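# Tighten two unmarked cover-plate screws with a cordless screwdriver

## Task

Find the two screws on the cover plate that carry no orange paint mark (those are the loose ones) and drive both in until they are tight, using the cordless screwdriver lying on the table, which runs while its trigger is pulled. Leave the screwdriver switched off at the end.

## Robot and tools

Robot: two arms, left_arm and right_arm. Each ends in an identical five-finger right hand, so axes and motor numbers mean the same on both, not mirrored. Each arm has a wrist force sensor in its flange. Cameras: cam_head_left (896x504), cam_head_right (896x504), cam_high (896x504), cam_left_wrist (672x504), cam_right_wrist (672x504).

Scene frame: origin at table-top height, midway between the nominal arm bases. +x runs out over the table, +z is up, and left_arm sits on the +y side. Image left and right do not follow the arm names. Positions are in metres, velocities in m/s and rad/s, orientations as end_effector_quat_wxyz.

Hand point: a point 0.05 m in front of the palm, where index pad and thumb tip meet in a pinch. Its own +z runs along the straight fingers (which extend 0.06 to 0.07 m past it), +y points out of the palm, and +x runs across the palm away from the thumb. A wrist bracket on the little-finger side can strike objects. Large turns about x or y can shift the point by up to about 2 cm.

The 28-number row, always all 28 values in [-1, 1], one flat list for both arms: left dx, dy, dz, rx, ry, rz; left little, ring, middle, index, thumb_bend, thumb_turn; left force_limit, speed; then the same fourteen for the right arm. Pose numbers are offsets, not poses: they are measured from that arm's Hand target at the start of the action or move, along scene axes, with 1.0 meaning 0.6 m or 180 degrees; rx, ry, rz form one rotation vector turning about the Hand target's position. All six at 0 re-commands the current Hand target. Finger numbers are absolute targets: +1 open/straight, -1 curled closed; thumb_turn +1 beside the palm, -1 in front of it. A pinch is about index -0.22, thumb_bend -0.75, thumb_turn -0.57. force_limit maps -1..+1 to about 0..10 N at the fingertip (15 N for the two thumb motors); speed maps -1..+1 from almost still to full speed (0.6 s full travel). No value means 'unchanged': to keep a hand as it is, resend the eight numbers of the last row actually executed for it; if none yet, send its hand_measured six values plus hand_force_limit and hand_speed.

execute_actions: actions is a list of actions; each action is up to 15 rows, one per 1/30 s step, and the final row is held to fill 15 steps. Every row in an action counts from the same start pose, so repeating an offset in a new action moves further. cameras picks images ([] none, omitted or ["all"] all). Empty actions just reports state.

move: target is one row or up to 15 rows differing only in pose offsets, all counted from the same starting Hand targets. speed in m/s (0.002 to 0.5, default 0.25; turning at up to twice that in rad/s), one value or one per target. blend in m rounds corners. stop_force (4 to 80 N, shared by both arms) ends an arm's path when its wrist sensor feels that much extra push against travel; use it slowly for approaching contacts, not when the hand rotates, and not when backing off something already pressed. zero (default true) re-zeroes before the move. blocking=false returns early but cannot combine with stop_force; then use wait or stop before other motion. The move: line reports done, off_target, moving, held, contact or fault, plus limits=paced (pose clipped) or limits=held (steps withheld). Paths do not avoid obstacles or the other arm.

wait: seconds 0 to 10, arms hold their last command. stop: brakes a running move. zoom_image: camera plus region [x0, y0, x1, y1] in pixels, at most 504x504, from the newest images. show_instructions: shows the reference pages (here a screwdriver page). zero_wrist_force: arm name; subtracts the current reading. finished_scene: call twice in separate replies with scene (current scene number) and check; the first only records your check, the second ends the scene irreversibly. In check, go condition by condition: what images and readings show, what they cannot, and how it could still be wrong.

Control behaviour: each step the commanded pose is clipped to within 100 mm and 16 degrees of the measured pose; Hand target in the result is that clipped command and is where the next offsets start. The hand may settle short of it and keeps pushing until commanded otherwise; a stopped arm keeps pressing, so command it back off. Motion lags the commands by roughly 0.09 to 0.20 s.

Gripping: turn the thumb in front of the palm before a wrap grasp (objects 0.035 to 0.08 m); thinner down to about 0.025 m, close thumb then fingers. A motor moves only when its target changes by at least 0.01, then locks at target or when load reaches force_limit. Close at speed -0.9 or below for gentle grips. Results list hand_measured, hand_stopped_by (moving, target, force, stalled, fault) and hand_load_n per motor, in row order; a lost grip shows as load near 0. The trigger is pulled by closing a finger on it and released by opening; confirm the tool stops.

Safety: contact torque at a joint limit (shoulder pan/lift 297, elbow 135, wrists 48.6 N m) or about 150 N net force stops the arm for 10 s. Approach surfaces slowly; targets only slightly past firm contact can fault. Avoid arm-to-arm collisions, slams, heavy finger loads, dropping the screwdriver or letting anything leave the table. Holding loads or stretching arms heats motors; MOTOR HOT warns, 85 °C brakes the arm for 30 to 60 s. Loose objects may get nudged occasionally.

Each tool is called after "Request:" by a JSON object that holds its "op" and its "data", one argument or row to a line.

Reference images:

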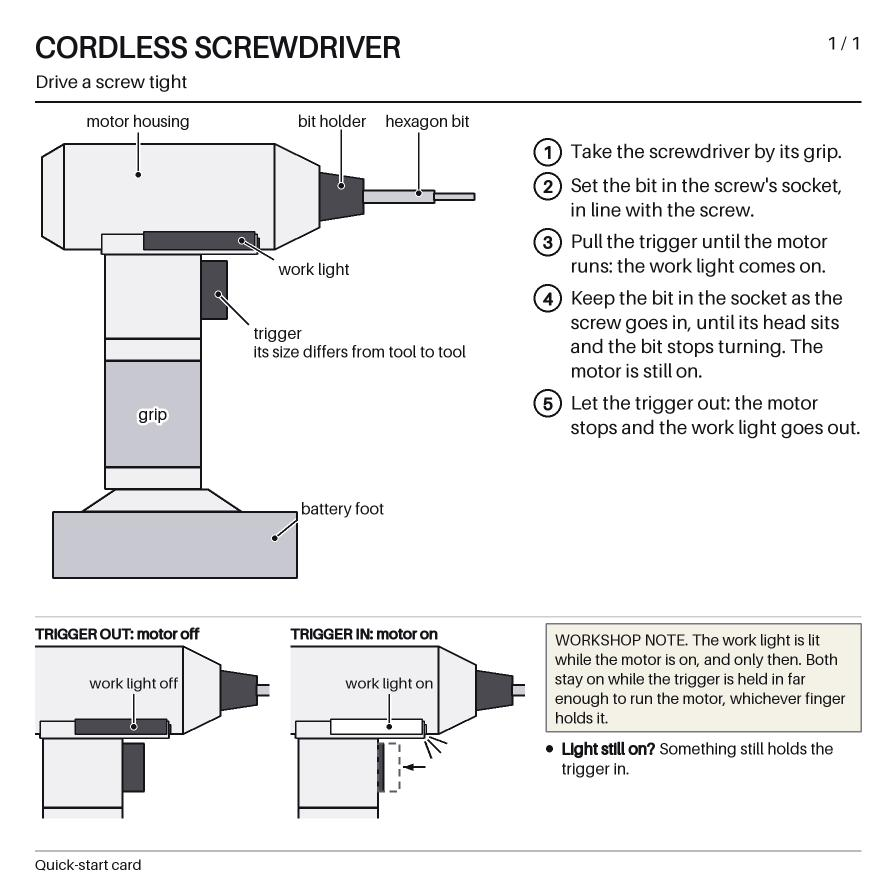

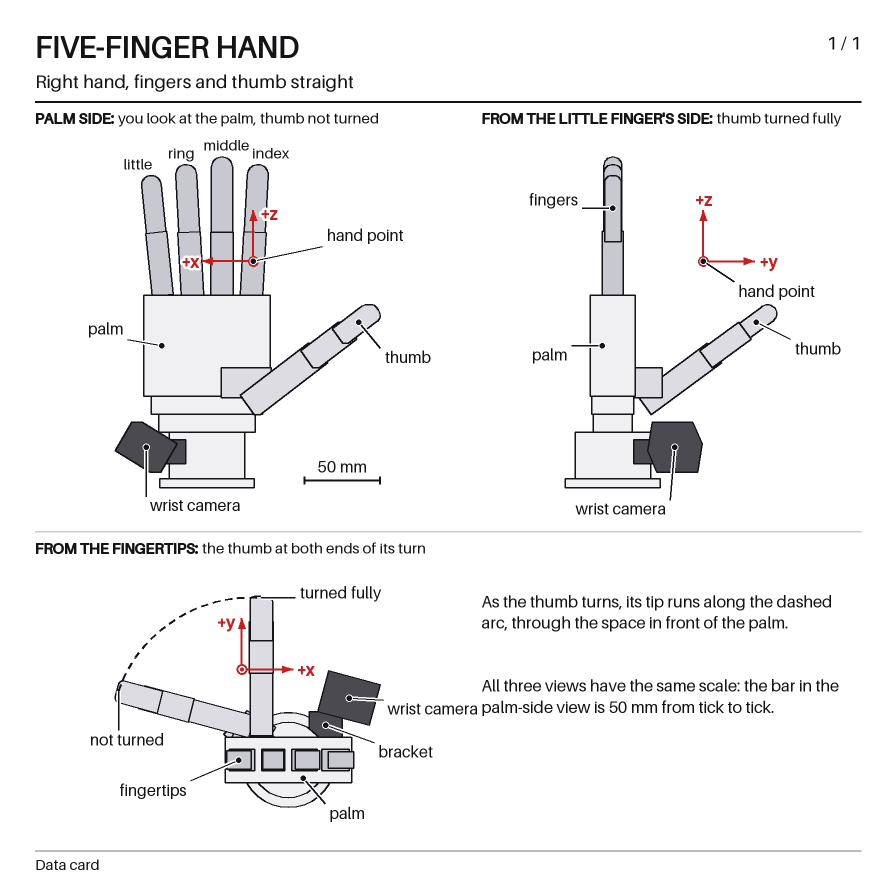

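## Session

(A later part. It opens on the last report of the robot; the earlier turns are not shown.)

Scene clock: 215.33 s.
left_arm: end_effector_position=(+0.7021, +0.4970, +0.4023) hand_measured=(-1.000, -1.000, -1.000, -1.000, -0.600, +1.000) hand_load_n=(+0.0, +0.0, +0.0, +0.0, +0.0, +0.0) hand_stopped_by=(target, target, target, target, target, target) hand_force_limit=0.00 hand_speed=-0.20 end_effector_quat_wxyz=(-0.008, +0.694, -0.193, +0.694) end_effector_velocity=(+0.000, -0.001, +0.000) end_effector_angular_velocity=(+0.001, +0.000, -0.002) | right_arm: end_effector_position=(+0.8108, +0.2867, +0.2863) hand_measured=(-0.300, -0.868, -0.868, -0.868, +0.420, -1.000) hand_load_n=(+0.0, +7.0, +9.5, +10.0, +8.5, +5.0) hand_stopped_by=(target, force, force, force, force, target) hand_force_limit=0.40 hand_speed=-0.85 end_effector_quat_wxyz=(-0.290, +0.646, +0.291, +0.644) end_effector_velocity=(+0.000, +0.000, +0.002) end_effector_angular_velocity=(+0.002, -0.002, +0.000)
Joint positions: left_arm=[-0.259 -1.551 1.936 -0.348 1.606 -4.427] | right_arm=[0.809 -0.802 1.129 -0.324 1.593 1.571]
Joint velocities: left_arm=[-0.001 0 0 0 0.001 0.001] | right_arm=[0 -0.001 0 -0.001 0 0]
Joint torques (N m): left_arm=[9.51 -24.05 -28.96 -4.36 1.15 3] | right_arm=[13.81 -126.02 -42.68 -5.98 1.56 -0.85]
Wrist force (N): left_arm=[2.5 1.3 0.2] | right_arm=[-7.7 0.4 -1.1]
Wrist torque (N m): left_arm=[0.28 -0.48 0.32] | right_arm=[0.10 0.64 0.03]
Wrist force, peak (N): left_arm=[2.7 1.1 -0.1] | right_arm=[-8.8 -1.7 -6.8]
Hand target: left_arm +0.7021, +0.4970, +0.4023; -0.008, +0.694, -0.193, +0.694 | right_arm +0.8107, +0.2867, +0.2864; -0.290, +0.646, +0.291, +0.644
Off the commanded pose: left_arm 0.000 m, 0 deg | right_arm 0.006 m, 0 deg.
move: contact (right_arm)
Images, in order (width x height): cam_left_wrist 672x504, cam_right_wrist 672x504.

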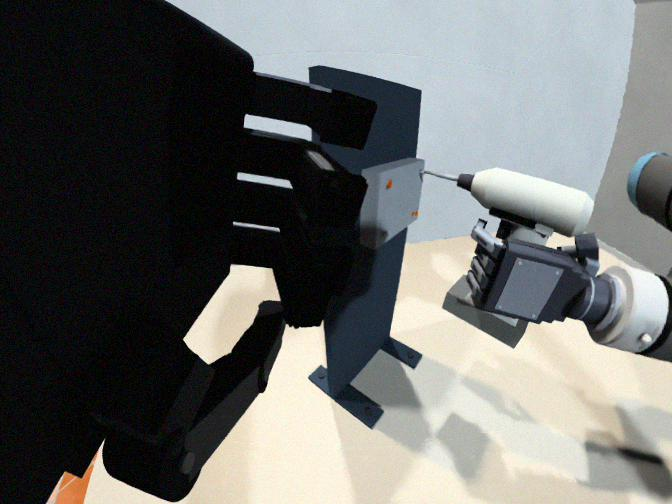

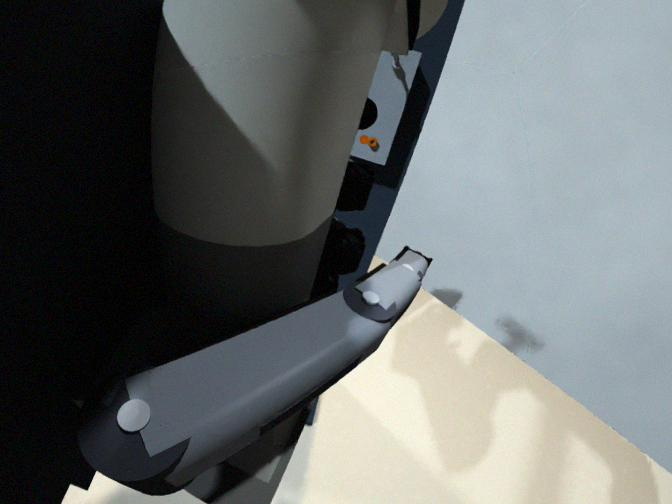

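Request:
{"op": "move", "data": {
  "target": [
    [0,0,0,0,0,0,-1,-1,-1,-1,-0.6,1,0,-0.2,-0.0027,-0.0019,0,0,0,0,-0.3,-0.95,-0.95,-0.95,-0.45,-1,0.4,-0.85],
    [0,0,0,0,0,0,-1,-1,-1,-1,-0.6,1,0,-0.2,-0.0027,-0.0019,-0.0018,0,0,0,-0.3,-0.95,-0.95,-0.95,-0.45,-1,0.4,-0.85]
  ],
  "speed": 0.008,
  "cameras": ["cam_left_wrist","cam_right_wrist"]
}}

Request:
{"op": "zoom_image", "data": {
  "camera": "cam_right_wrist",
  "region": [380, 45, 420, 85]
}}

Request:
{"op": "zoom_image", "data": {
  "camera": "cam_left_wrist",
  "region": [410, 155, 450, 190]
}}

Request:
{"op": "move", "data": {
  "target": [0,0,0,0,0,0,-1,-1,-1,-1,-0.6,1,0,-0.2,0.0109,0.0076,0,0,0,0,-0.3,-0.95,-0.95,-0.95,-0.45,-1,0.4,-0.85],
  "speed": 0.006,
  "stop_force": 4,
  "cameras": ["cam_left_wrist","cam_right_wrist"]
}}

Request:
{"op": "zoom_image", "data": {
  "camera": "cam_right_wrist",
  "region": [380, 45, 420, 85]
}}

Request:
{"op": "zoom_image", "data": {
  "camera": "cam_left_wrist",
  "region": [410, 155, 450, 190]
}}

Scene clock: 216.53 s.
left_arm: end_effector_position=(+0.7021, +0.4970, +0.4023) hand_measured=(-1.000, -1.000, -1.000, -1.000, -0.600, +1.000) hand_load_n=(+0.0, +0.0, +0.0, +0.0, +0.0, +0.0) hand_stopped_by=(target, target, target, target, target, target) hand_force_limit=0.00 hand_speed=-0.20 end_effector_quat_wxyz=(-0.008, +0.694, -0.193, +0.694) end_effector_velocity=(+0.000, +0.001, +0.000) end_effector_angular_velocity=(+0.000, +0.001, +0.001) | right_arm: end_effector_position=(+0.8091, +0.2856, +0.2853) hand_measured=(-0.300, -0.868, -0.868, -0.868, +0.420, -1.000) hand_load_n=(+0.0, +7.0, +9.5, +10.0, +9.0, +5.5) hand_stopped_by=(target, force, force, force, force, target) hand_force_limit=0.40 hand_speed=-0.85 end_effector_quat_wxyz=(-0.290, +0.646, +0.291, +0.644) end_effector_velocity=(+0.000, +0.000, -0.001) end_effector_angular_velocity=(-0.001, +0.001, +0.000)
Joint positions: left_arm=[-0.259 -1.551 1.936 -0.348 1.606 -4.427] | right_arm=[0.809 -0.805 1.136 -0.328 1.593 1.571]
Joint velocities: left_arm=[0.001 0 0 0 0 0] | right_arm=[0 0 0 0.001 0 0]
Joint torques (N m): left_arm=[5.36 -21.51 -28.99 -4.58 0.45 2.36] | right_arm=[12.07 -107.76 -43.76 -5.4 1.67 -0.69]
Wrist force (N): left_arm=[2.7 0.7 0.4] | right_arm=[-7.6 0.9 -1.1]
Wrist torque (N m): left_arm=[0.18 -0.52 0.32] | right_arm=[0.17 0.63 0.05]
Wrist force, peak (N): left_arm=[2.9 1.1 0.3] | right_arm=[-8.1 0.8 -0.8]
Hand target: left_arm +0.7021, +0.4970, +0.4023; -0.008, +0.694, -0.193, +0.694 | right_arm +0.8091, +0.2856, +0.2853; -0.290, +0.646, +0.291, +0.644
Off the commanded pose: left_arm 0.000 m, 0 deg | right_arm 0.000 m, 0 deg.
move: done
Images, in order (width x height): cam_left_wrist 672x504, cam_right_wrist 672x504.

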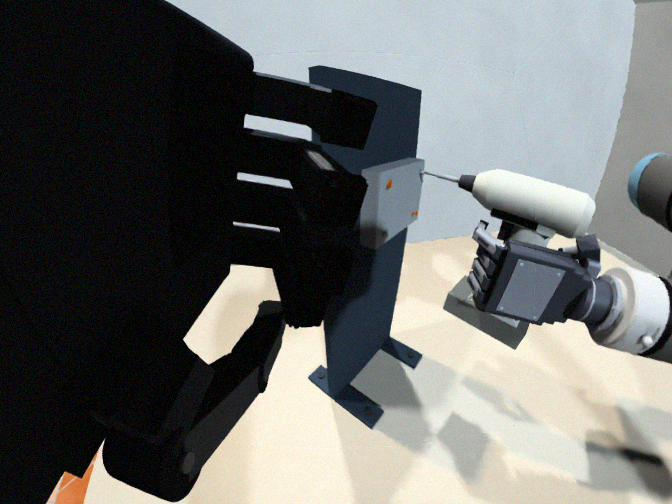

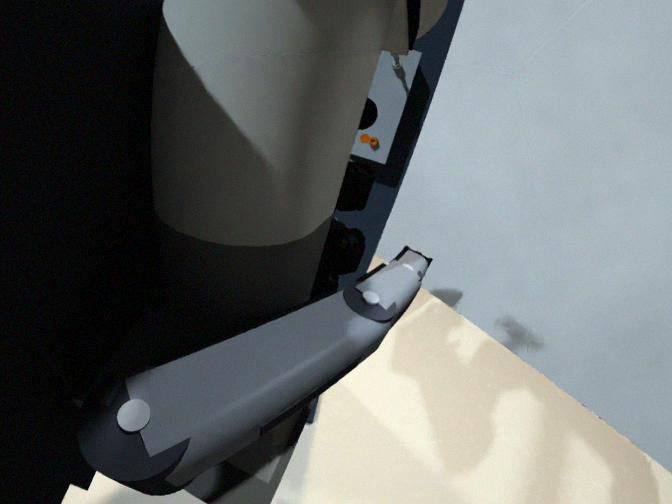

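Scaled by 12.600 from the camera's 672x504 image, which has a finer 960x720 frame.

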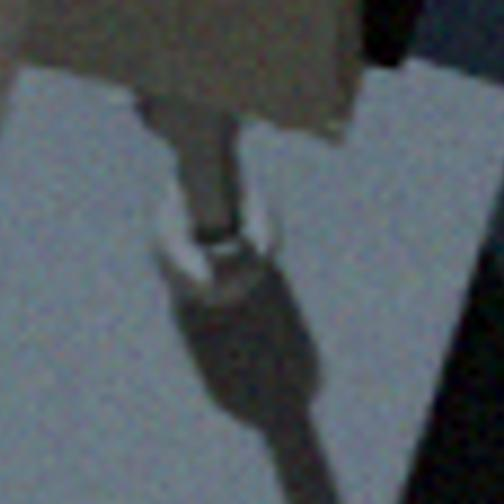

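Scaled by 12.600 from the camera's 672x504 image, which has a finer 960x720 frame.

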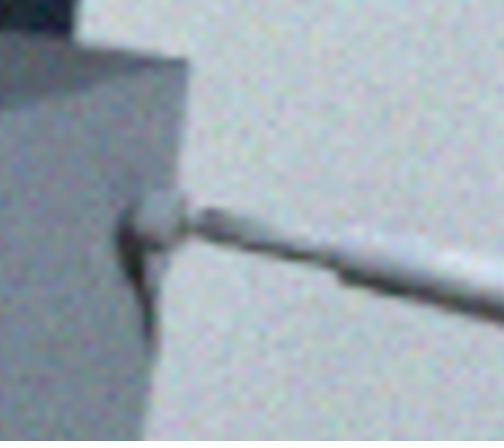

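Scene clock: 218.37 s.
left_arm: end_effector_position=(+0.7021, +0.4970, +0.4023) hand_measured=(-1.000, -1.000, -1.000, -1.000, -0.600, +1.000) hand_load_n=(+0.0, +0.0, +0.0, +0.0, +0.0, +0.0) hand_stopped_by=(target, target, target, target, target, target) hand_force_limit=0.00 hand_speed=-0.20 end_effector_quat_wxyz=(-0.008, +0.694, -0.193, +0.694) end_effector_velocity=(+0.000, +0.000, +0.000) end_effector_angular_velocity=(+0.001, +0.000, +0.001) | right_arm: end_effector_position=(+0.8109, +0.2869, +0.2853) hand_measured=(-0.300, -0.868, -0.868, -0.868, +0.420, -1.000) hand_load_n=(+0.0, +7.0, +9.5, +10.0, +8.5, +5.5) hand_stopped_by=(target, force, force, force, force, target) hand_force_limit=0.40 hand_speed=-0.85 end_effector_quat_wxyz=(-0.290, +0.646, +0.291, +0.644) end_effector_velocity=(+0.000, +0.000, +0.000) end_effector_angular_velocity=(+0.000, +0.000, +0.000)
Joint positions: left_arm=[-0.259 -1.551 1.936 -0.348 1.606 -4.427] | right_arm=[0.809 -0.801 1.129 -0.325 1.593 1.571]
Joint velocities: left_arm=[0 0 0 0 0 0.001] | right_arm=[0 -0.001 0 0.001 0 0]
Joint torques (N m): left_arm=[7.88 -21.51 -30.86 -4.77 0.86 3.12] | right_arm=[13.29 -124.75 -42.89 -6 1.33 -0.73]
Wrist force (N): left_arm=[2.4 0.9 0.0] | right_arm=[-7.5 0.8 -1.1]
Wrist torque (N m): left_arm=[0.23 -0.46 0.31] | right_arm=[0.16 0.61 0.05]
Wrist force, peak (N): left_arm=[2.8 1.1 0.0] | right_arm=[-9.0 -1.5 -7.7]
Hand target: left_arm +0.7021, +0.4970, +0.4023; -0.008, +0.694, -0.193, +0.694 | right_arm +0.8109, +0.2869, +0.2853; -0.290, +0.646, +0.291, +0.644
Off the commanded pose: left_arm 0.000 m, 0 deg | right_arm 0.006 m, 0 deg.
move: contact (right_arm)
Images, in order (width x height): cam_left_wrist 672x504, cam_right_wrist 672x504.

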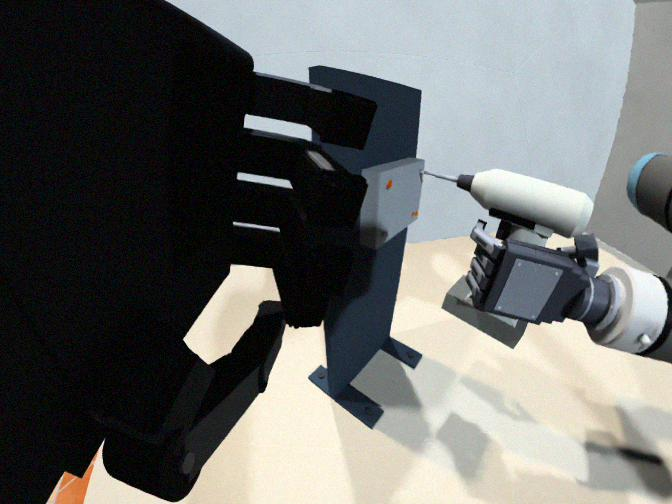

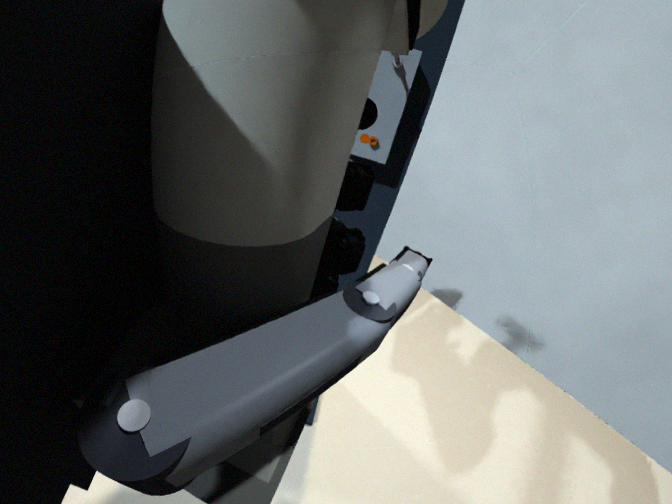

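Scaled by 12.600 from the camera's 672x504 image, which has a finer 960x720 frame.

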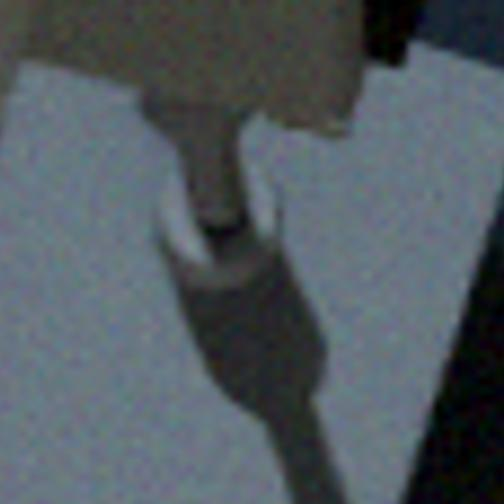

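Scaled by 12.600 from the camera's 672x504 image, which has a finer 960x720 frame.

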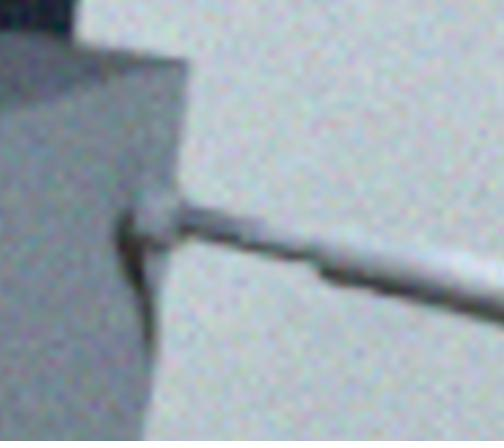

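Request:
{"op": "move", "data": {
  "target": [0,0,0,0,0,0,-1,-1,-1,-1,-0.6,1,0,-0.2,0,0,0,0,0,0,-0.98,-0.95,-0.95,-0.95,-0.45,-1,1,-0.7],
  "cameras": ["cam_left_wrist","cam_right_wrist"]
}}

Request:
{"op": "zoom_image", "data": {
  "camera": "cam_left_wrist",
  "region": [390, 140, 510, 230]
}}

Request:
{"op": "zoom_image", "data": {
  "camera": "cam_right_wrist",
  "region": [375, 40, 435, 100]
}}

Scene clock: 220.50 s.
left_arm: end_effector_position=(+0.7021, +0.4970, +0.4023) hand_measured=(-1.000, -1.000, -1.000, -1.000, -0.600, +1.000) hand_load_n=(+0.0, +0.5, +0.0, +0.0, +0.0, +0.0) hand_stopped_by=(target, target, target, target, target, target) hand_force_limit=0.00 hand_speed=-0.20 end_effector_quat_wxyz=(-0.008, +0.694, -0.193, +0.694) end_effector_velocity=(+0.000, -0.001, +0.000) end_effector_angular_velocity=(-0.001, +0.001, -0.001) | right_arm: end_effector_position=(+0.8109, +0.2869, +0.2853) hand_measured=(-0.780, -0.868, -0.868, -0.868, +0.420, -1.000) hand_load_n=(+10.5, +7.0, +9.5, +10.5, +8.5, +5.5) hand_stopped_by=(force, force, force, force, force, target) hand_force_limit=1.00 hand_speed=-0.70 end_effector_quat_wxyz=(-0.290, +0.646, +0.291, +0.644) end_effector_velocity=(+0.000, +0.000, +0.000) end_effector_angular_velocity=(+0.000, +0.000, +0.000)
Joint positions: left_arm=[-0.259 -1.551 1.936 -0.348 1.606 -4.427] | right_arm=[0.809 -0.801 1.129 -0.325 1.593 1.571]
Joint velocities: left_arm=[-0.001 0 0 0.001 0 -0.001] | right_arm=[0 0 0 0 0 0]
Joint torques (N m): left_arm=[6.82 -22.81 -30.65 -4.5 1.21 3.26] | right_arm=[14.79 -125.79 -47.15 -4.15 1.31 -0.65]
Wrist force (N): left_arm=[2.2 1.0 0.0] | right_arm=[-7.9 0.5 -1.0]
Wrist torque (N m): left_arm=[0.25 -0.43 0.29] | right_arm=[0.11 0.68 0.02]
Wrist force, peak (N): left_arm=[2.7 0.9 0.1] | right_arm=[-8.0 0.2 -1.4]
Hand target: left_arm +0.7021, +0.4970, +0.4023; -0.008, +0.694, -0.193, +0.694 | right_arm +0.8109, +0.2869, +0.2853; -0.290, +0.646, +0.291, +0.644
Off the commanded pose: left_arm 0.000 m, 0 deg | right_arm 0.000 m, 0 deg.
move: done
Images, in order (width x height): cam_left_wrist 672x504, cam_right_wrist 672x504.

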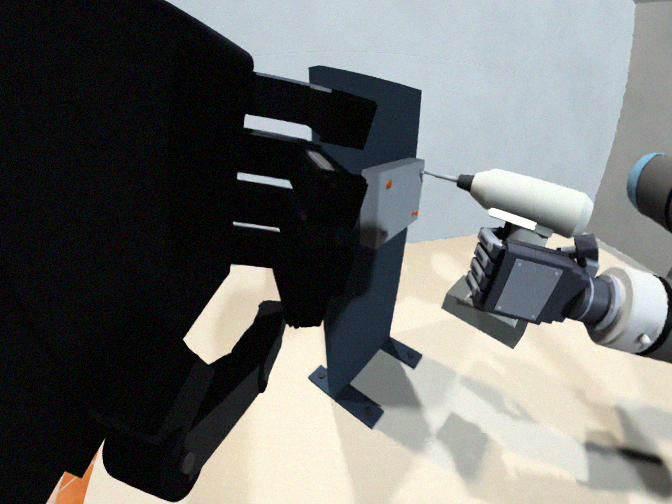

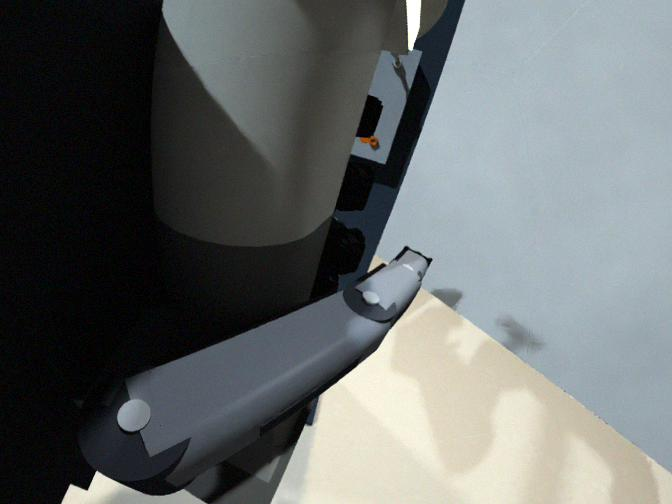

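Scaled by 4.200 from the camera's 672x504 image, which has a finer 960x720 frame.

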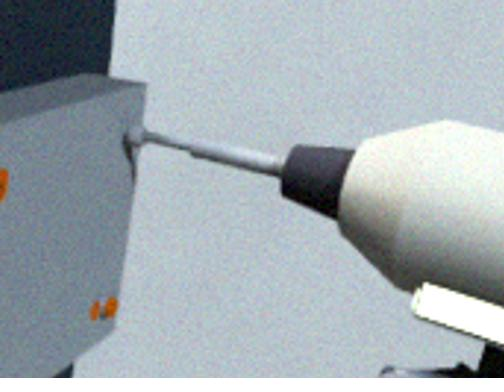

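Scaled by 8.400 from the camera's 672x504 image, which has a finer 960x720 frame.

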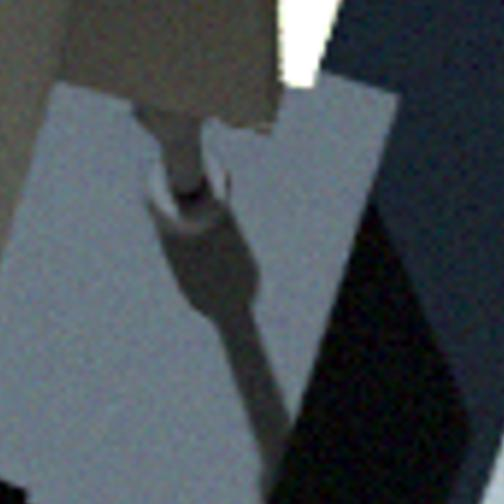

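Request:
{"op": "move", "data": {
  "target": [0,0,0,0,0,0,-1,-1,-1,-1,-0.6,1,0,-0.2,0.0164,0.0114,0,0,0,0,-0.98,-0.95,-0.95,-0.95,-0.45,-1,1,-0.7],
  "speed": 0.006,
  "stop_force": 6,
  "cameras": ["cam_left_wrist","cam_right_wrist"]
}}

Request:
{"op": "zoom_image", "data": {
  "camera": "cam_left_wrist",
  "region": [410, 155, 450, 190]
}}

Request:
{"op": "zoom_image", "data": {
  "camera": "cam_right_wrist",
  "region": [375, 40, 435, 100]
}}

Scene clock: 221.50 s.
left_arm: end_effector_position=(+0.7021, +0.4970, +0.4023) hand_measured=(-1.000, -1.000, -1.000, -1.000, -0.600, +1.000) hand_load_n=(+0.0, +0.0, +0.0, +0.0, +0.0, +0.0) hand_stopped_by=(target, target, target, target, target, target) hand_force_limit=0.00 hand_speed=-0.20 end_effector_quat_wxyz=(-0.008, +0.694, -0.193, +0.694) end_effector_velocity=(+0.000, +0.000, +0.000) end_effector_angular_velocity=(+0.002, +0.000, -0.001) | right_arm: end_effector_position=(+0.8110, +0.2871, +0.2854) hand_measured=(-0.780, -0.868, -0.868, -0.868, +0.420, -1.000) hand_load_n=(+10.5, +6.5, +9.0, +10.5, +8.5, +6.5) hand_stopped_by=(force, force, force, force, force, target) hand_force_limit=1.00 hand_speed=-0.70 end_effector_quat_wxyz=(-0.290, +0.645, +0.291, +0.644) end_effector_velocity=(+0.000, +0.000, -0.001) end_effector_angular_velocity=(+0.000, +0.000, +0.000)
Joint positions: left_arm=[-0.259 -1.551 1.936 -0.348 1.606 -4.427] | right_arm=[0.809 -0.801 1.129 -0.325 1.593 1.571]
Joint velocities: left_arm=[0 0 0 0 0 0.002] | right_arm=[0 0 0 -0.001 0 0]
Joint torques (N m): left_arm=[7.76 -21.94 -30.56 -4.11 0.44 3.02] | right_arm=[5.49 -124.06 -42.71 -6.81 1.28 -0.59]
Wrist force (N): left_arm=[2.3 1.0 0.2] | right_arm=[-8.1 0.4 -3.5]
Wrist torque (N m): left_arm=[0.24 -0.46 0.31] | right_arm=[0.08 0.84 0.05]
Wrist force, peak (N): left_arm=[2.6 1.2 0.1] | right_arm=[-12.7 0.6 -10.2]
Hand target: left_arm +0.7021, +0.4970, +0.4023; -0.008, +0.694, -0.193, +0.694 | right_arm +0.8110, +0.2871, +0.2854; -0.290, +0.645, +0.291, +0.644
Off the commanded pose: left_arm 0.000 m, 0 deg | right_arm 0.012 m, 0 deg.
move: contact (right_arm)
Images, in order (width x height): cam_left_wrist 672x504, cam_right_wrist 672x504.

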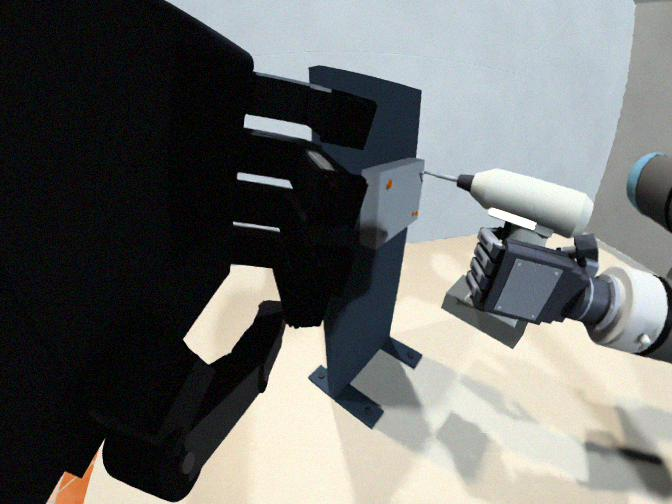

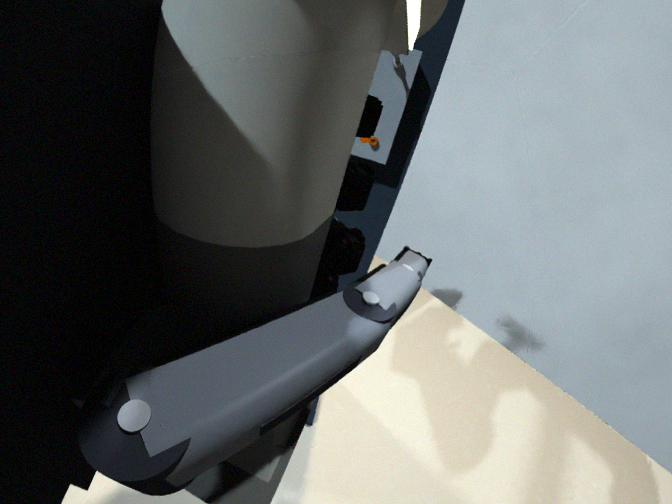

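Scaled by 12.600 from the camera's 672x504 image, which has a finer 960x720 frame.

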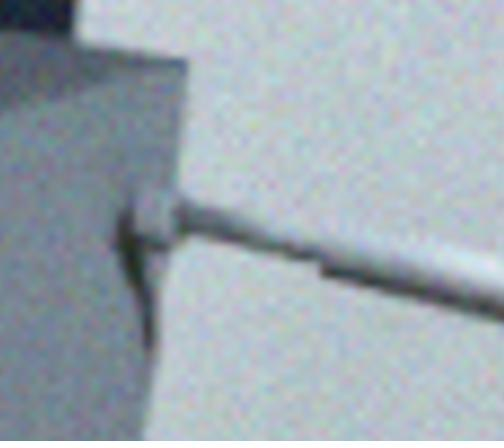

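Scaled by 8.400 from the camera's 672x504 image, which has a finer 960x720 frame.

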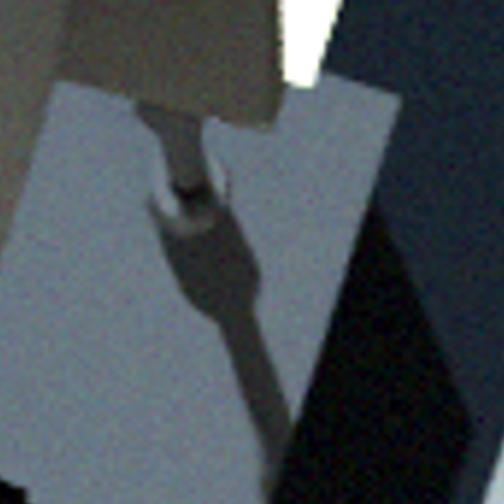

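Request:
{"op": "move", "data": {
  "target": [0,0,0,0,0,0,-1,-1,-1,-1,-0.6,1,0,-0.2,-0.0021,-0.0014,-0.001,0,0,0,-0.98,-0.95,-0.95,-0.95,-0.45,-1,1,-0.7],
  "speed": 0.01,
  "cameras": []
}}

Request:
{"op": "move", "data": {
  "target": [0,0,0,0,0,0,-1,-1,-1,-1,-0.6,1,0,-0.2,0.0164,0.0114,0,0,0,0,-0.98,-0.95,-0.95,-0.95,-0.45,-1,1,-0.7],
  "speed": 0.006,
  "stop_force": 8,
  "cameras": ["cam_left_wrist","cam_right_wrist"]
}}

Request:
{"op": "zoom_image", "data": {
  "camera": "cam_left_wrist",
  "region": [410, 155, 450, 190]
}}

Request:
{"op": "zoom_image", "data": {
  "camera": "cam_right_wrist",
  "region": [380, 45, 420, 85]
}}

Scene clock: 222.73 s.
left_arm: end_effector_position=(+0.7021, +0.4970, +0.4023) hand_measured=(-1.000, -1.000, -1.000, -1.000, -0.600, +1.000) hand_load_n=(+0.0, +0.0, +0.0, +0.0, +0.0, +0.0) hand_stopped_by=(target, target, target, target, target, target) hand_force_limit=0.00 hand_speed=-0.20 end_effector_quat_wxyz=(-0.008, +0.694, -0.193, +0.694) end_effector_velocity=(+0.000, +0.000, -0.001) end_effector_angular_velocity=(+0.001, +0.001, +0.000) | right_arm: end_effector_position=(+0.8098, +0.2862, +0.2848) hand_measured=(-0.780, -0.868, -0.868, -0.868, +0.420, -1.000) hand_load_n=(+10.5, +6.5, +9.0, +10.0, +8.5, +6.5) hand_stopped_by=(force, force, force, force, force, target) hand_force_limit=1.00 hand_speed=-0.70 end_effector_quat_wxyz=(-0.290, +0.645, +0.291, +0.644) end_effector_velocity=(+0.000, +0.000, +0.002) end_effector_angular_velocity=(+0.001, -0.001, +0.000)
Joint positions: left_arm=[-0.259 -1.551 1.936 -0.348 1.606 -4.427] | right_arm=[0.809 -0.803 1.133 -0.328 1.593 1.571]
Joint velocities: left_arm=[0.001 0 0 0.001 0 0] | right_arm=[0 -0.001 0 0 0 0]
Joint torques (N m): left_arm=[9.16 -23.84 -31.39 -4.63 0.65 2.73] | right_arm=[13.76 -120.95 -46.41 -6 2.16 -0.68]
Wrist force (N): left_arm=[2.4 0.8 0.0] | right_arm=[-7.7 0.7 -1.2]
Wrist torque (N m): left_arm=[0.22 -0.46 0.30] | right_arm=[0.15 0.66 0.04]
Wrist force, peak (N): left_arm=[2.6 1.3 -0.4] | right_arm=[-8.3 0.2 -3.5]
Hand target: left_arm +0.7021, +0.4970, +0.4023; -0.008, +0.694, -0.193, +0.694 | right_arm +0.8098, +0.2863, +0.2848; -0.290, +0.645, +0.291, +0.644
Off the commanded pose: left_arm 0.000 m, 0 deg | right_arm 0.000 m, 0 deg.
move: done
No camera images: "cameras" was empty.

Scene clock: 224.47 s.
left_arm: end_effector_position=(+0.7021, +0.4970, +0.4023) hand_measured=(-1.000, -1.000, -1.000, -1.000, -0.600, +1.000) hand_load_n=(+0.0, +0.0, +0.0, +0.0, +0.0, +0.0) hand_stopped_by=(target, target, target, target, target, target) hand_force_limit=0.00 hand_speed=-0.20 end_effector_quat_wxyz=(-0.008, +0.694, -0.193, +0.694) end_effector_velocity=(+0.000, +0.000, -0.001) end_effector_angular_velocity=(+0.000, +0.003, +0.000) | right_arm: end_effector_position=(+0.8116, +0.2877, +0.2848) hand_measured=(-0.780, -0.868, -0.868, -0.868, +0.420, -1.000) hand_load_n=(+10.5, +4.5, +8.5, +11.0, +8.5, +9.0) hand_stopped_by=(force, force, force, force, force, target) hand_force_limit=1.00 hand_speed=-0.70 end_effector_quat_wxyz=(-0.290, +0.645, +0.291, +0.644) end_effector_velocity=(+0.000, +0.000, +0.000) end_effector_angular_velocity=(+0.000, +0.000, +0.000)
Joint positions: left_arm=[-0.259 -1.551 1.936 -0.348 1.606 -4.427] | right_arm=[0.808 -0.799 1.127 -0.325 1.592 1.571]
Joint velocities: left_arm=[0 0.001 0 0.002 0 -0.001] | right_arm=[0 0 0 0 0 0]
Joint torques (N m): left_arm=[8.85 -21.89 -31.57 -3.89 0.6 2.8] | right_arm=[14.27 -126.24 -43.03 -5.98 1.51 -0.64]
Wrist force (N): left_arm=[2.4 1.0 0.3] | right_arm=[-7.9 0.4 -2.2]
Wrist torque (N m): left_arm=[0.23 -0.47 0.30] | right_arm=[0.14 0.75 0.02]
Wrist force, peak (N): left_arm=[2.7 1.1 0.5] | right_arm=[-9.2 -0.7 -9.6]
Hand target: left_arm +0.7021, +0.4970, +0.4023; -0.008, +0.694, -0.193, +0.694 | right_arm +0.8116, +0.2877, +0.2848; -0.290, +0.645, +0.291, +0.644
Off the commanded pose: left_arm 0.000 m, 0 deg | right_arm 0.010 m, 0 deg.
move: contact (right_arm)
Images, in order (width x height): cam_left_wrist 672x504, cam_right_wrist 672x504.

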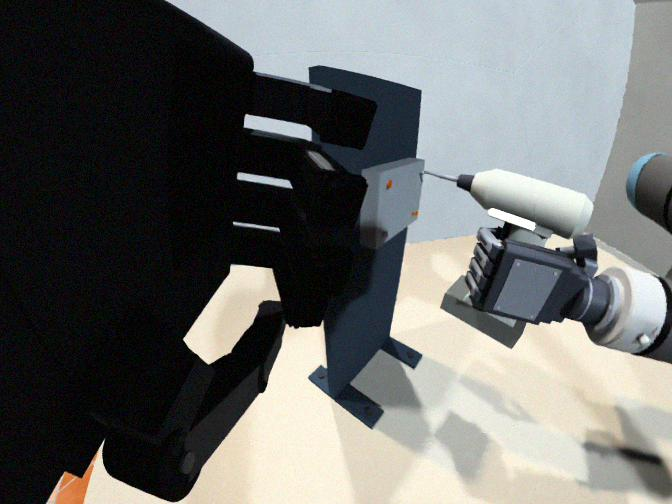

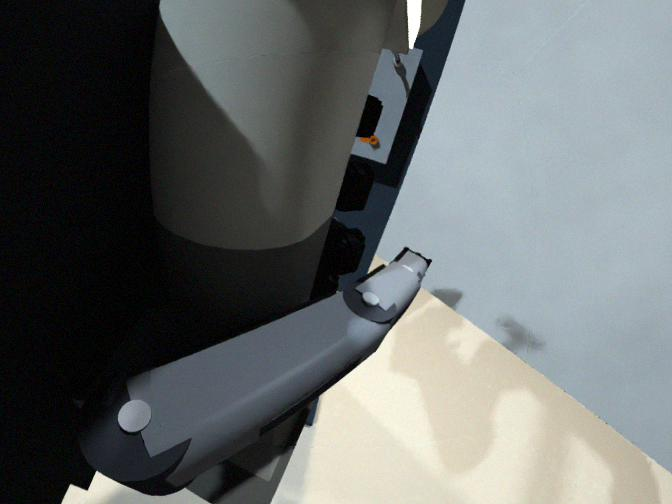

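Scaled by 12.600 from the camera's 672x504 image, which has a finer 960x720 frame.

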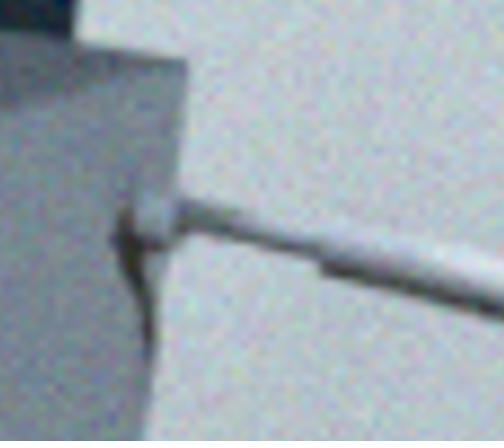

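Scaled by 12.600 from the camera's 672x504 image, which has a finer 960x720 frame.

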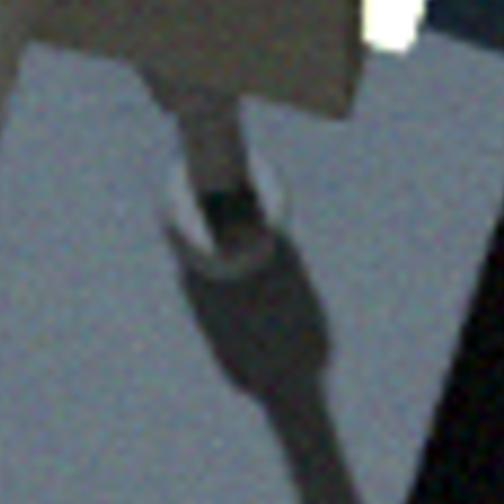

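Request:
{"op": "move", "data": {
  "target": [0,0,0,0,0,0,-1,-1,-1,-1,-0.6,1,0,-0.2,-0.0274,-0.019,0,0,0,0,-0.98,-0.95,-0.95,-0.95,-0.45,-1,1,-0.7],
  "speed": 0.05,
  "cameras": ["cam_left_wrist","cam_right_wrist"]
}}

Request:
{"op": "zoom_image", "data": {
  "camera": "cam_right_wrist",
  "region": [380, 45, 420, 85]
}}

Request:
{"op": "zoom_image", "data": {
  "camera": "cam_left_wrist",
  "region": [410, 155, 450, 190]
}}

Scene clock: 226.33 s.
left_arm: end_effector_position=(+0.7021, +0.4970, +0.4023) hand_measured=(-1.000, -1.000, -1.000, -1.000, -0.600, +1.000) hand_load_n=(+0.0, +0.0, +0.0, +0.0, +0.0, +0.0) hand_stopped_by=(target, target, target, target, target, target) hand_force_limit=0.00 hand_speed=-0.20 end_effector_quat_wxyz=(-0.008, +0.694, -0.193, +0.694) end_effector_velocity=(+0.000, +0.000, +0.000) end_effector_angular_velocity=(+0.000, -0.001, +0.000) | right_arm: end_effector_position=(+0.7951, +0.2763, +0.2848) hand_measured=(-0.780, -0.868, -0.868, -0.868, +0.420, -1.000) hand_load_n=(+10.5, +5.0, +8.5, +10.5, +8.5, +8.5) hand_stopped_by=(force, force, force, force, force, target) hand_force_limit=1.00 hand_speed=-0.70 end_effector_quat_wxyz=(-0.290, +0.645, +0.291, +0.644) end_effector_velocity=(+0.000, +0.001, -0.001) end_effector_angular_velocity=(-0.001, +0.001, +0.001)
Joint positions: left_arm=[-0.259 -1.551 1.936 -0.348 1.606 -4.427] | right_arm=[0.814 -0.83 1.182 -0.349 1.598 1.571]
Joint velocities: left_arm=[0 0 0 -0.001 0 0] | right_arm=[0 0.002 -0.003 0.002 -0.001 0]
Joint torques (N m): left_arm=[9.93 -21.83 -32.64 -4.16 0.97 3] | right_arm=[-5.64 -103.53 -52.33 -1.31 -0.17 -0.2]
Wrist force (N): left_arm=[2.3 1.0 0.1] | right_arm=[-7.7 0.7 -1.1]
Wrist torque (N m): left_arm=[0.24 -0.46 0.30] | right_arm=[0.14 0.64 0.05]
Wrist force, peak (N): left_arm=[2.7 1.1 0.3] | right_arm=[-8.3 0.3 -2.5]
Hand target: left_arm +0.7021, +0.4970, +0.4023; -0.008, +0.694, -0.193, +0.694 | right_arm +0.7952, +0.2763, +0.2847; -0.290, +0.645, +0.291, +0.644
Off the commanded pose: left_arm 0.000 m, 0 deg | right_arm 0.000 m, 0 deg.
move: done
Images, in order (width x height): cam_left_wrist 672x504, cam_right_wrist 672x504.

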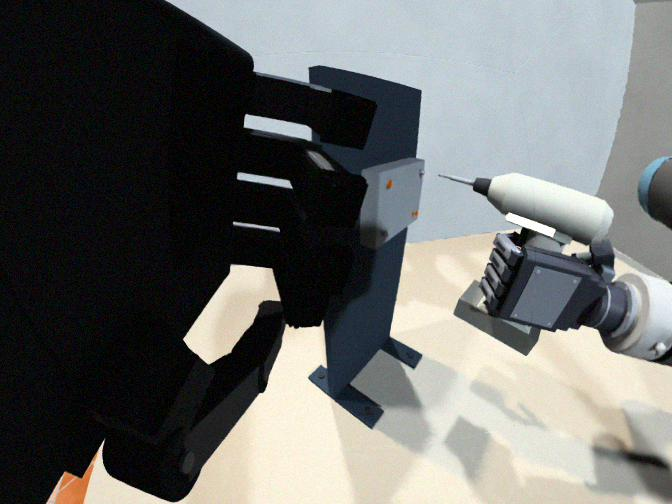

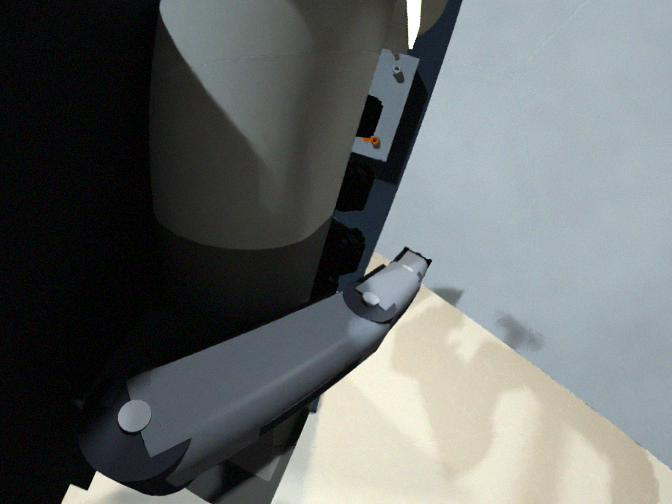

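Scaled by 12.600 from the camera's 672x504 image, which has a finer 960x720 frame.

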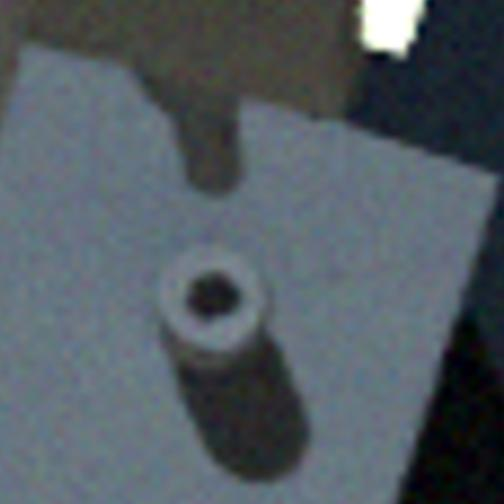

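Scaled by 12.600 from the camera's 672x504 image, which has a finer 960x720 frame.

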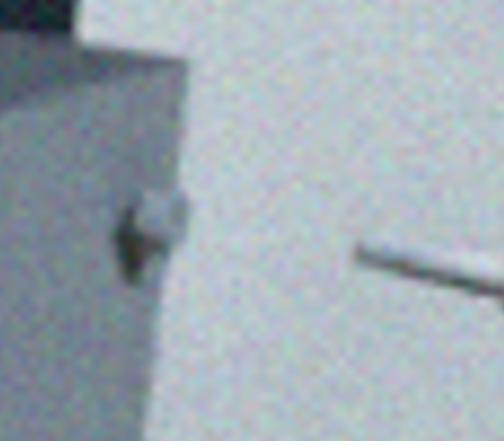

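Request:
{"op": "move", "data": {
  "target": [0,0,0,0,0,0,-1,-1,-1,-1,-0.6,1,0,-0.2,0.02285,0.01386,-0.0025,0,0,0,-0.98,-0.95,-0.95,-0.95,-0.45,-1,1,-0.7],
  "speed": 0.03,
  "cameras": []
}}

Request:
{"op": "move", "data": {
  "target": [0,0,0,0,0,0,-1,-1,-1,-1,-0.6,1,0,-0.2,0.0164,0.0114,0,0,0,0,-0.98,-0.95,-0.95,-0.95,-0.45,-1,1,-0.7],
  "speed": 0.006,
  "stop_force": 7,
  "cameras": ["cam_left_wrist","cam_right_wrist"]
}}

Request:
{"op": "zoom_image", "data": {
  "camera": "cam_left_wrist",
  "region": [410, 155, 450, 190]
}}

Request:
{"op": "zoom_image", "data": {
  "camera": "cam_right_wrist",
  "region": [380, 45, 420, 85]
}}

Scene clock: 229.00 s.
left_arm: end_effector_position=(+0.7021, +0.4970, +0.4023) hand_measured=(-1.000, -1.000, -1.000, -1.000, -0.600, +1.000) hand_load_n=(+0.0, +0.5, +0.0, +0.0, +0.0, +0.0) hand_stopped_by=(target, target, target, target, target, target) hand_force_limit=0.00 hand_speed=-0.20 end_effector_quat_wxyz=(-0.008, +0.694, -0.193, +0.694) end_effector_velocity=(+0.000, +0.000, +0.000) end_effector_angular_velocity=(+0.000, +0.000, +0.001) | right_arm: end_effector_position=(+0.8090, +0.2845, +0.2832) hand_measured=(-0.780, -0.868, -0.868, -0.868, +0.420, -1.000) hand_load_n=(+10.0, +5.0, +8.5, +11.0, +8.5, +8.5) hand_stopped_by=(force, force, force, force, force, target) hand_force_limit=1.00 hand_speed=-0.70 end_effector_quat_wxyz=(-0.290, +0.646, +0.291, +0.644) end_effector_velocity=(-0.001, -0.001, -0.002) end_effector_angular_velocity=(-0.002, +0.002, -0.001)
Joint positions: left_arm=[-0.259 -1.551 1.936 -0.348 1.606 -4.427] | right_arm=[0.808 -0.805 1.14 -0.332 1.592 1.571]
Joint velocities: left_arm=[0 0 0 0 -0.001 0] | right_arm=[0 -0.001 0.003 0.001 0.001 0]
Joint torques (N m): left_arm=[9.93 -26.06 -31.92 -3.96 0.57 3.01] | right_arm=[1.99 -127.46 -42.9 -6.65 0.7 0.13]
Wrist force (N): left_arm=[2.5 0.8 -0.1] | right_arm=[-7.5 0.7 -1.2]
Wrist torque (N m): left_arm=[0.23 -0.48 0.31] | right_arm=[0.14 0.62 0.05]
Wrist force, peak (N): left_arm=[2.7 1.1 0.1] | right_arm=[-8.2 0.2 -0.7]
Hand target: left_arm +0.7021, +0.4970, +0.4023; -0.008, +0.694, -0.193, +0.694 | right_arm +0.8089, +0.2846, +0.2833; -0.290, +0.645, +0.291, +0.644
Off the commanded pose: left_arm 0.000 m, 0 deg | right_arm 0.000 m, 0 deg.
move: done
No camera images: "cameras" was empty.

Scene clock: 231.00 s.
left_arm: end_effector_position=(+0.7021, +0.4970, +0.4023) hand_measured=(-1.000, -1.000, -1.000, -1.000, -0.600, +1.000) hand_load_n=(+0.0, +0.0, +0.0, +0.0, +0.5, +0.0) hand_stopped_by=(target, target, target, target, target, target) hand_force_limit=0.00 hand_speed=-0.20 end_effector_quat_wxyz=(-0.008, +0.694, -0.193, +0.694) end_effector_velocity=(+0.000, +0.001, -0.001) end_effector_angular_velocity=(+0.000, +0.002, +0.002) | right_arm: end_effector_position=(+0.8140, +0.2881, +0.2832) hand_measured=(-0.780, -0.868, -0.868, -0.868, +0.420, -1.000) hand_load_n=(+10.5, +4.5, +8.0, +10.5, +8.5, +9.0) hand_stopped_by=(force, force, force, force, force, target) hand_force_limit=1.00 hand_speed=-0.70 end_effector_quat_wxyz=(-0.290, +0.646, +0.291, +0.644) end_effector_velocity=(+0.000, +0.000, +0.000) end_effector_angular_velocity=(+0.000, +0.000, +0.000)
Joint positions: left_arm=[-0.259 -1.551 1.936 -0.348 1.606 -4.427] | right_arm=[0.807 -0.796 1.123 -0.324 1.591 1.571]
Joint velocities: left_arm=[0.002 0 0 0.001 0 0] | right_arm=[0 0 0 -0.001 0 0]
Joint torques (N m): left_arm=[7.25 -21.82 -33.13 -3.69 1.13 2.76] | right_arm=[6.33 -125.3 -42.52 -6.15 0.91 -0.13]
Wrist force (N): left_arm=[2.4 0.6 -0.3] | right_arm=[-7.3 1.4 -2.4]
Wrist torque (N m): left_arm=[0.21 -0.45 0.30] | right_arm=[0.02 0.84 0.12]
Wrist force, peak (N): left_arm=[2.8 1.1 0.1] | right_arm=[-8.6 -0.4 -8.1]
Hand target: left_arm +0.7021, +0.4970, +0.4023; -0.008, +0.694, -0.193, +0.694 | right_arm +0.8140, +0.2881, +0.2832; -0.290, +0.645, +0.291, +0.644
Off the commanded pose: left_arm 0.000 m, 0 deg | right_arm 0.006 m, 0 deg.
move: contact (right_arm)
Images, in order (width x height): cam_left_wrist 672x504, cam_right_wrist 672x504.

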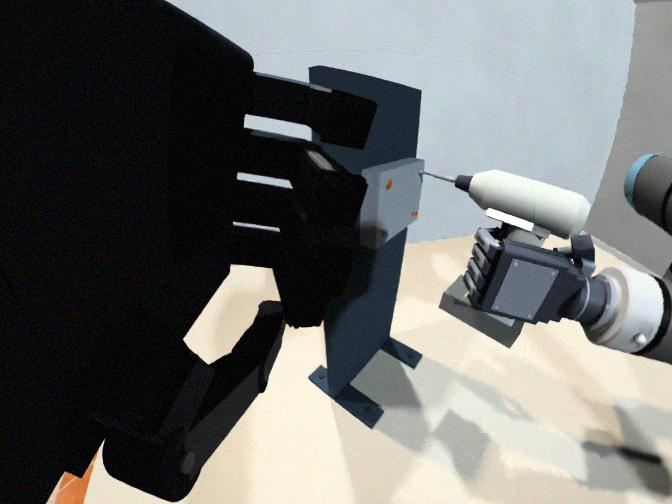

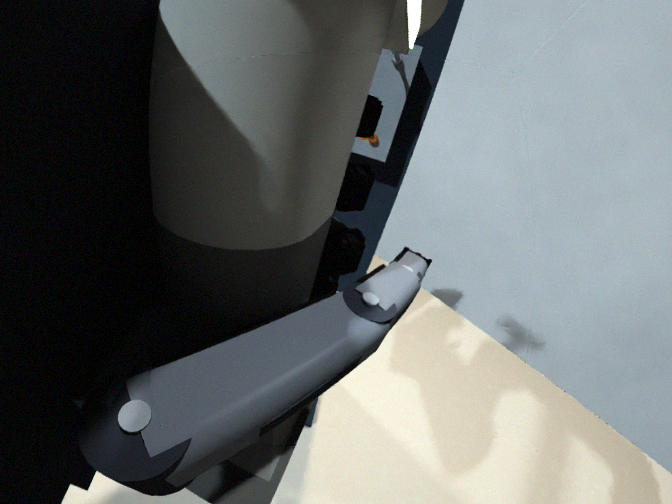

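Scaled by 12.600 from the camera's 672x504 image, which has a finer 960x720 frame.

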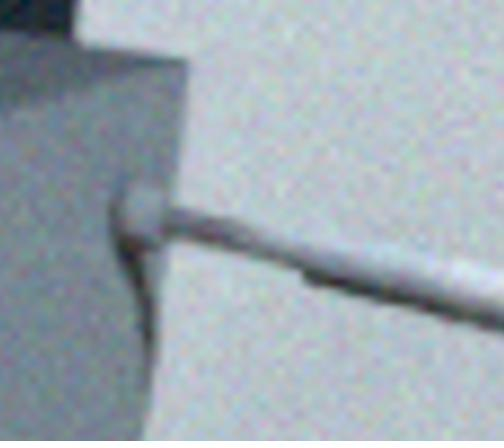

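Scaled by 12.600 from the camera's 672x504 image, which has a finer 960x720 frame.

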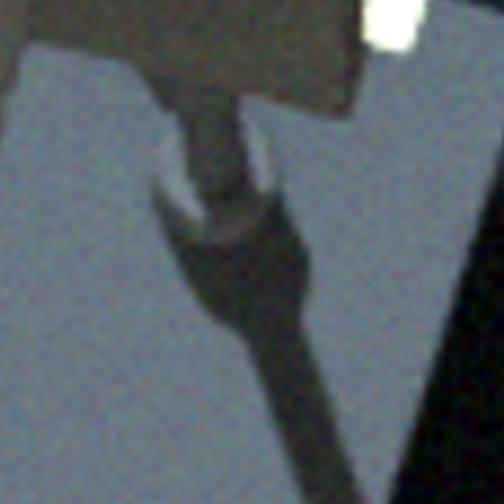

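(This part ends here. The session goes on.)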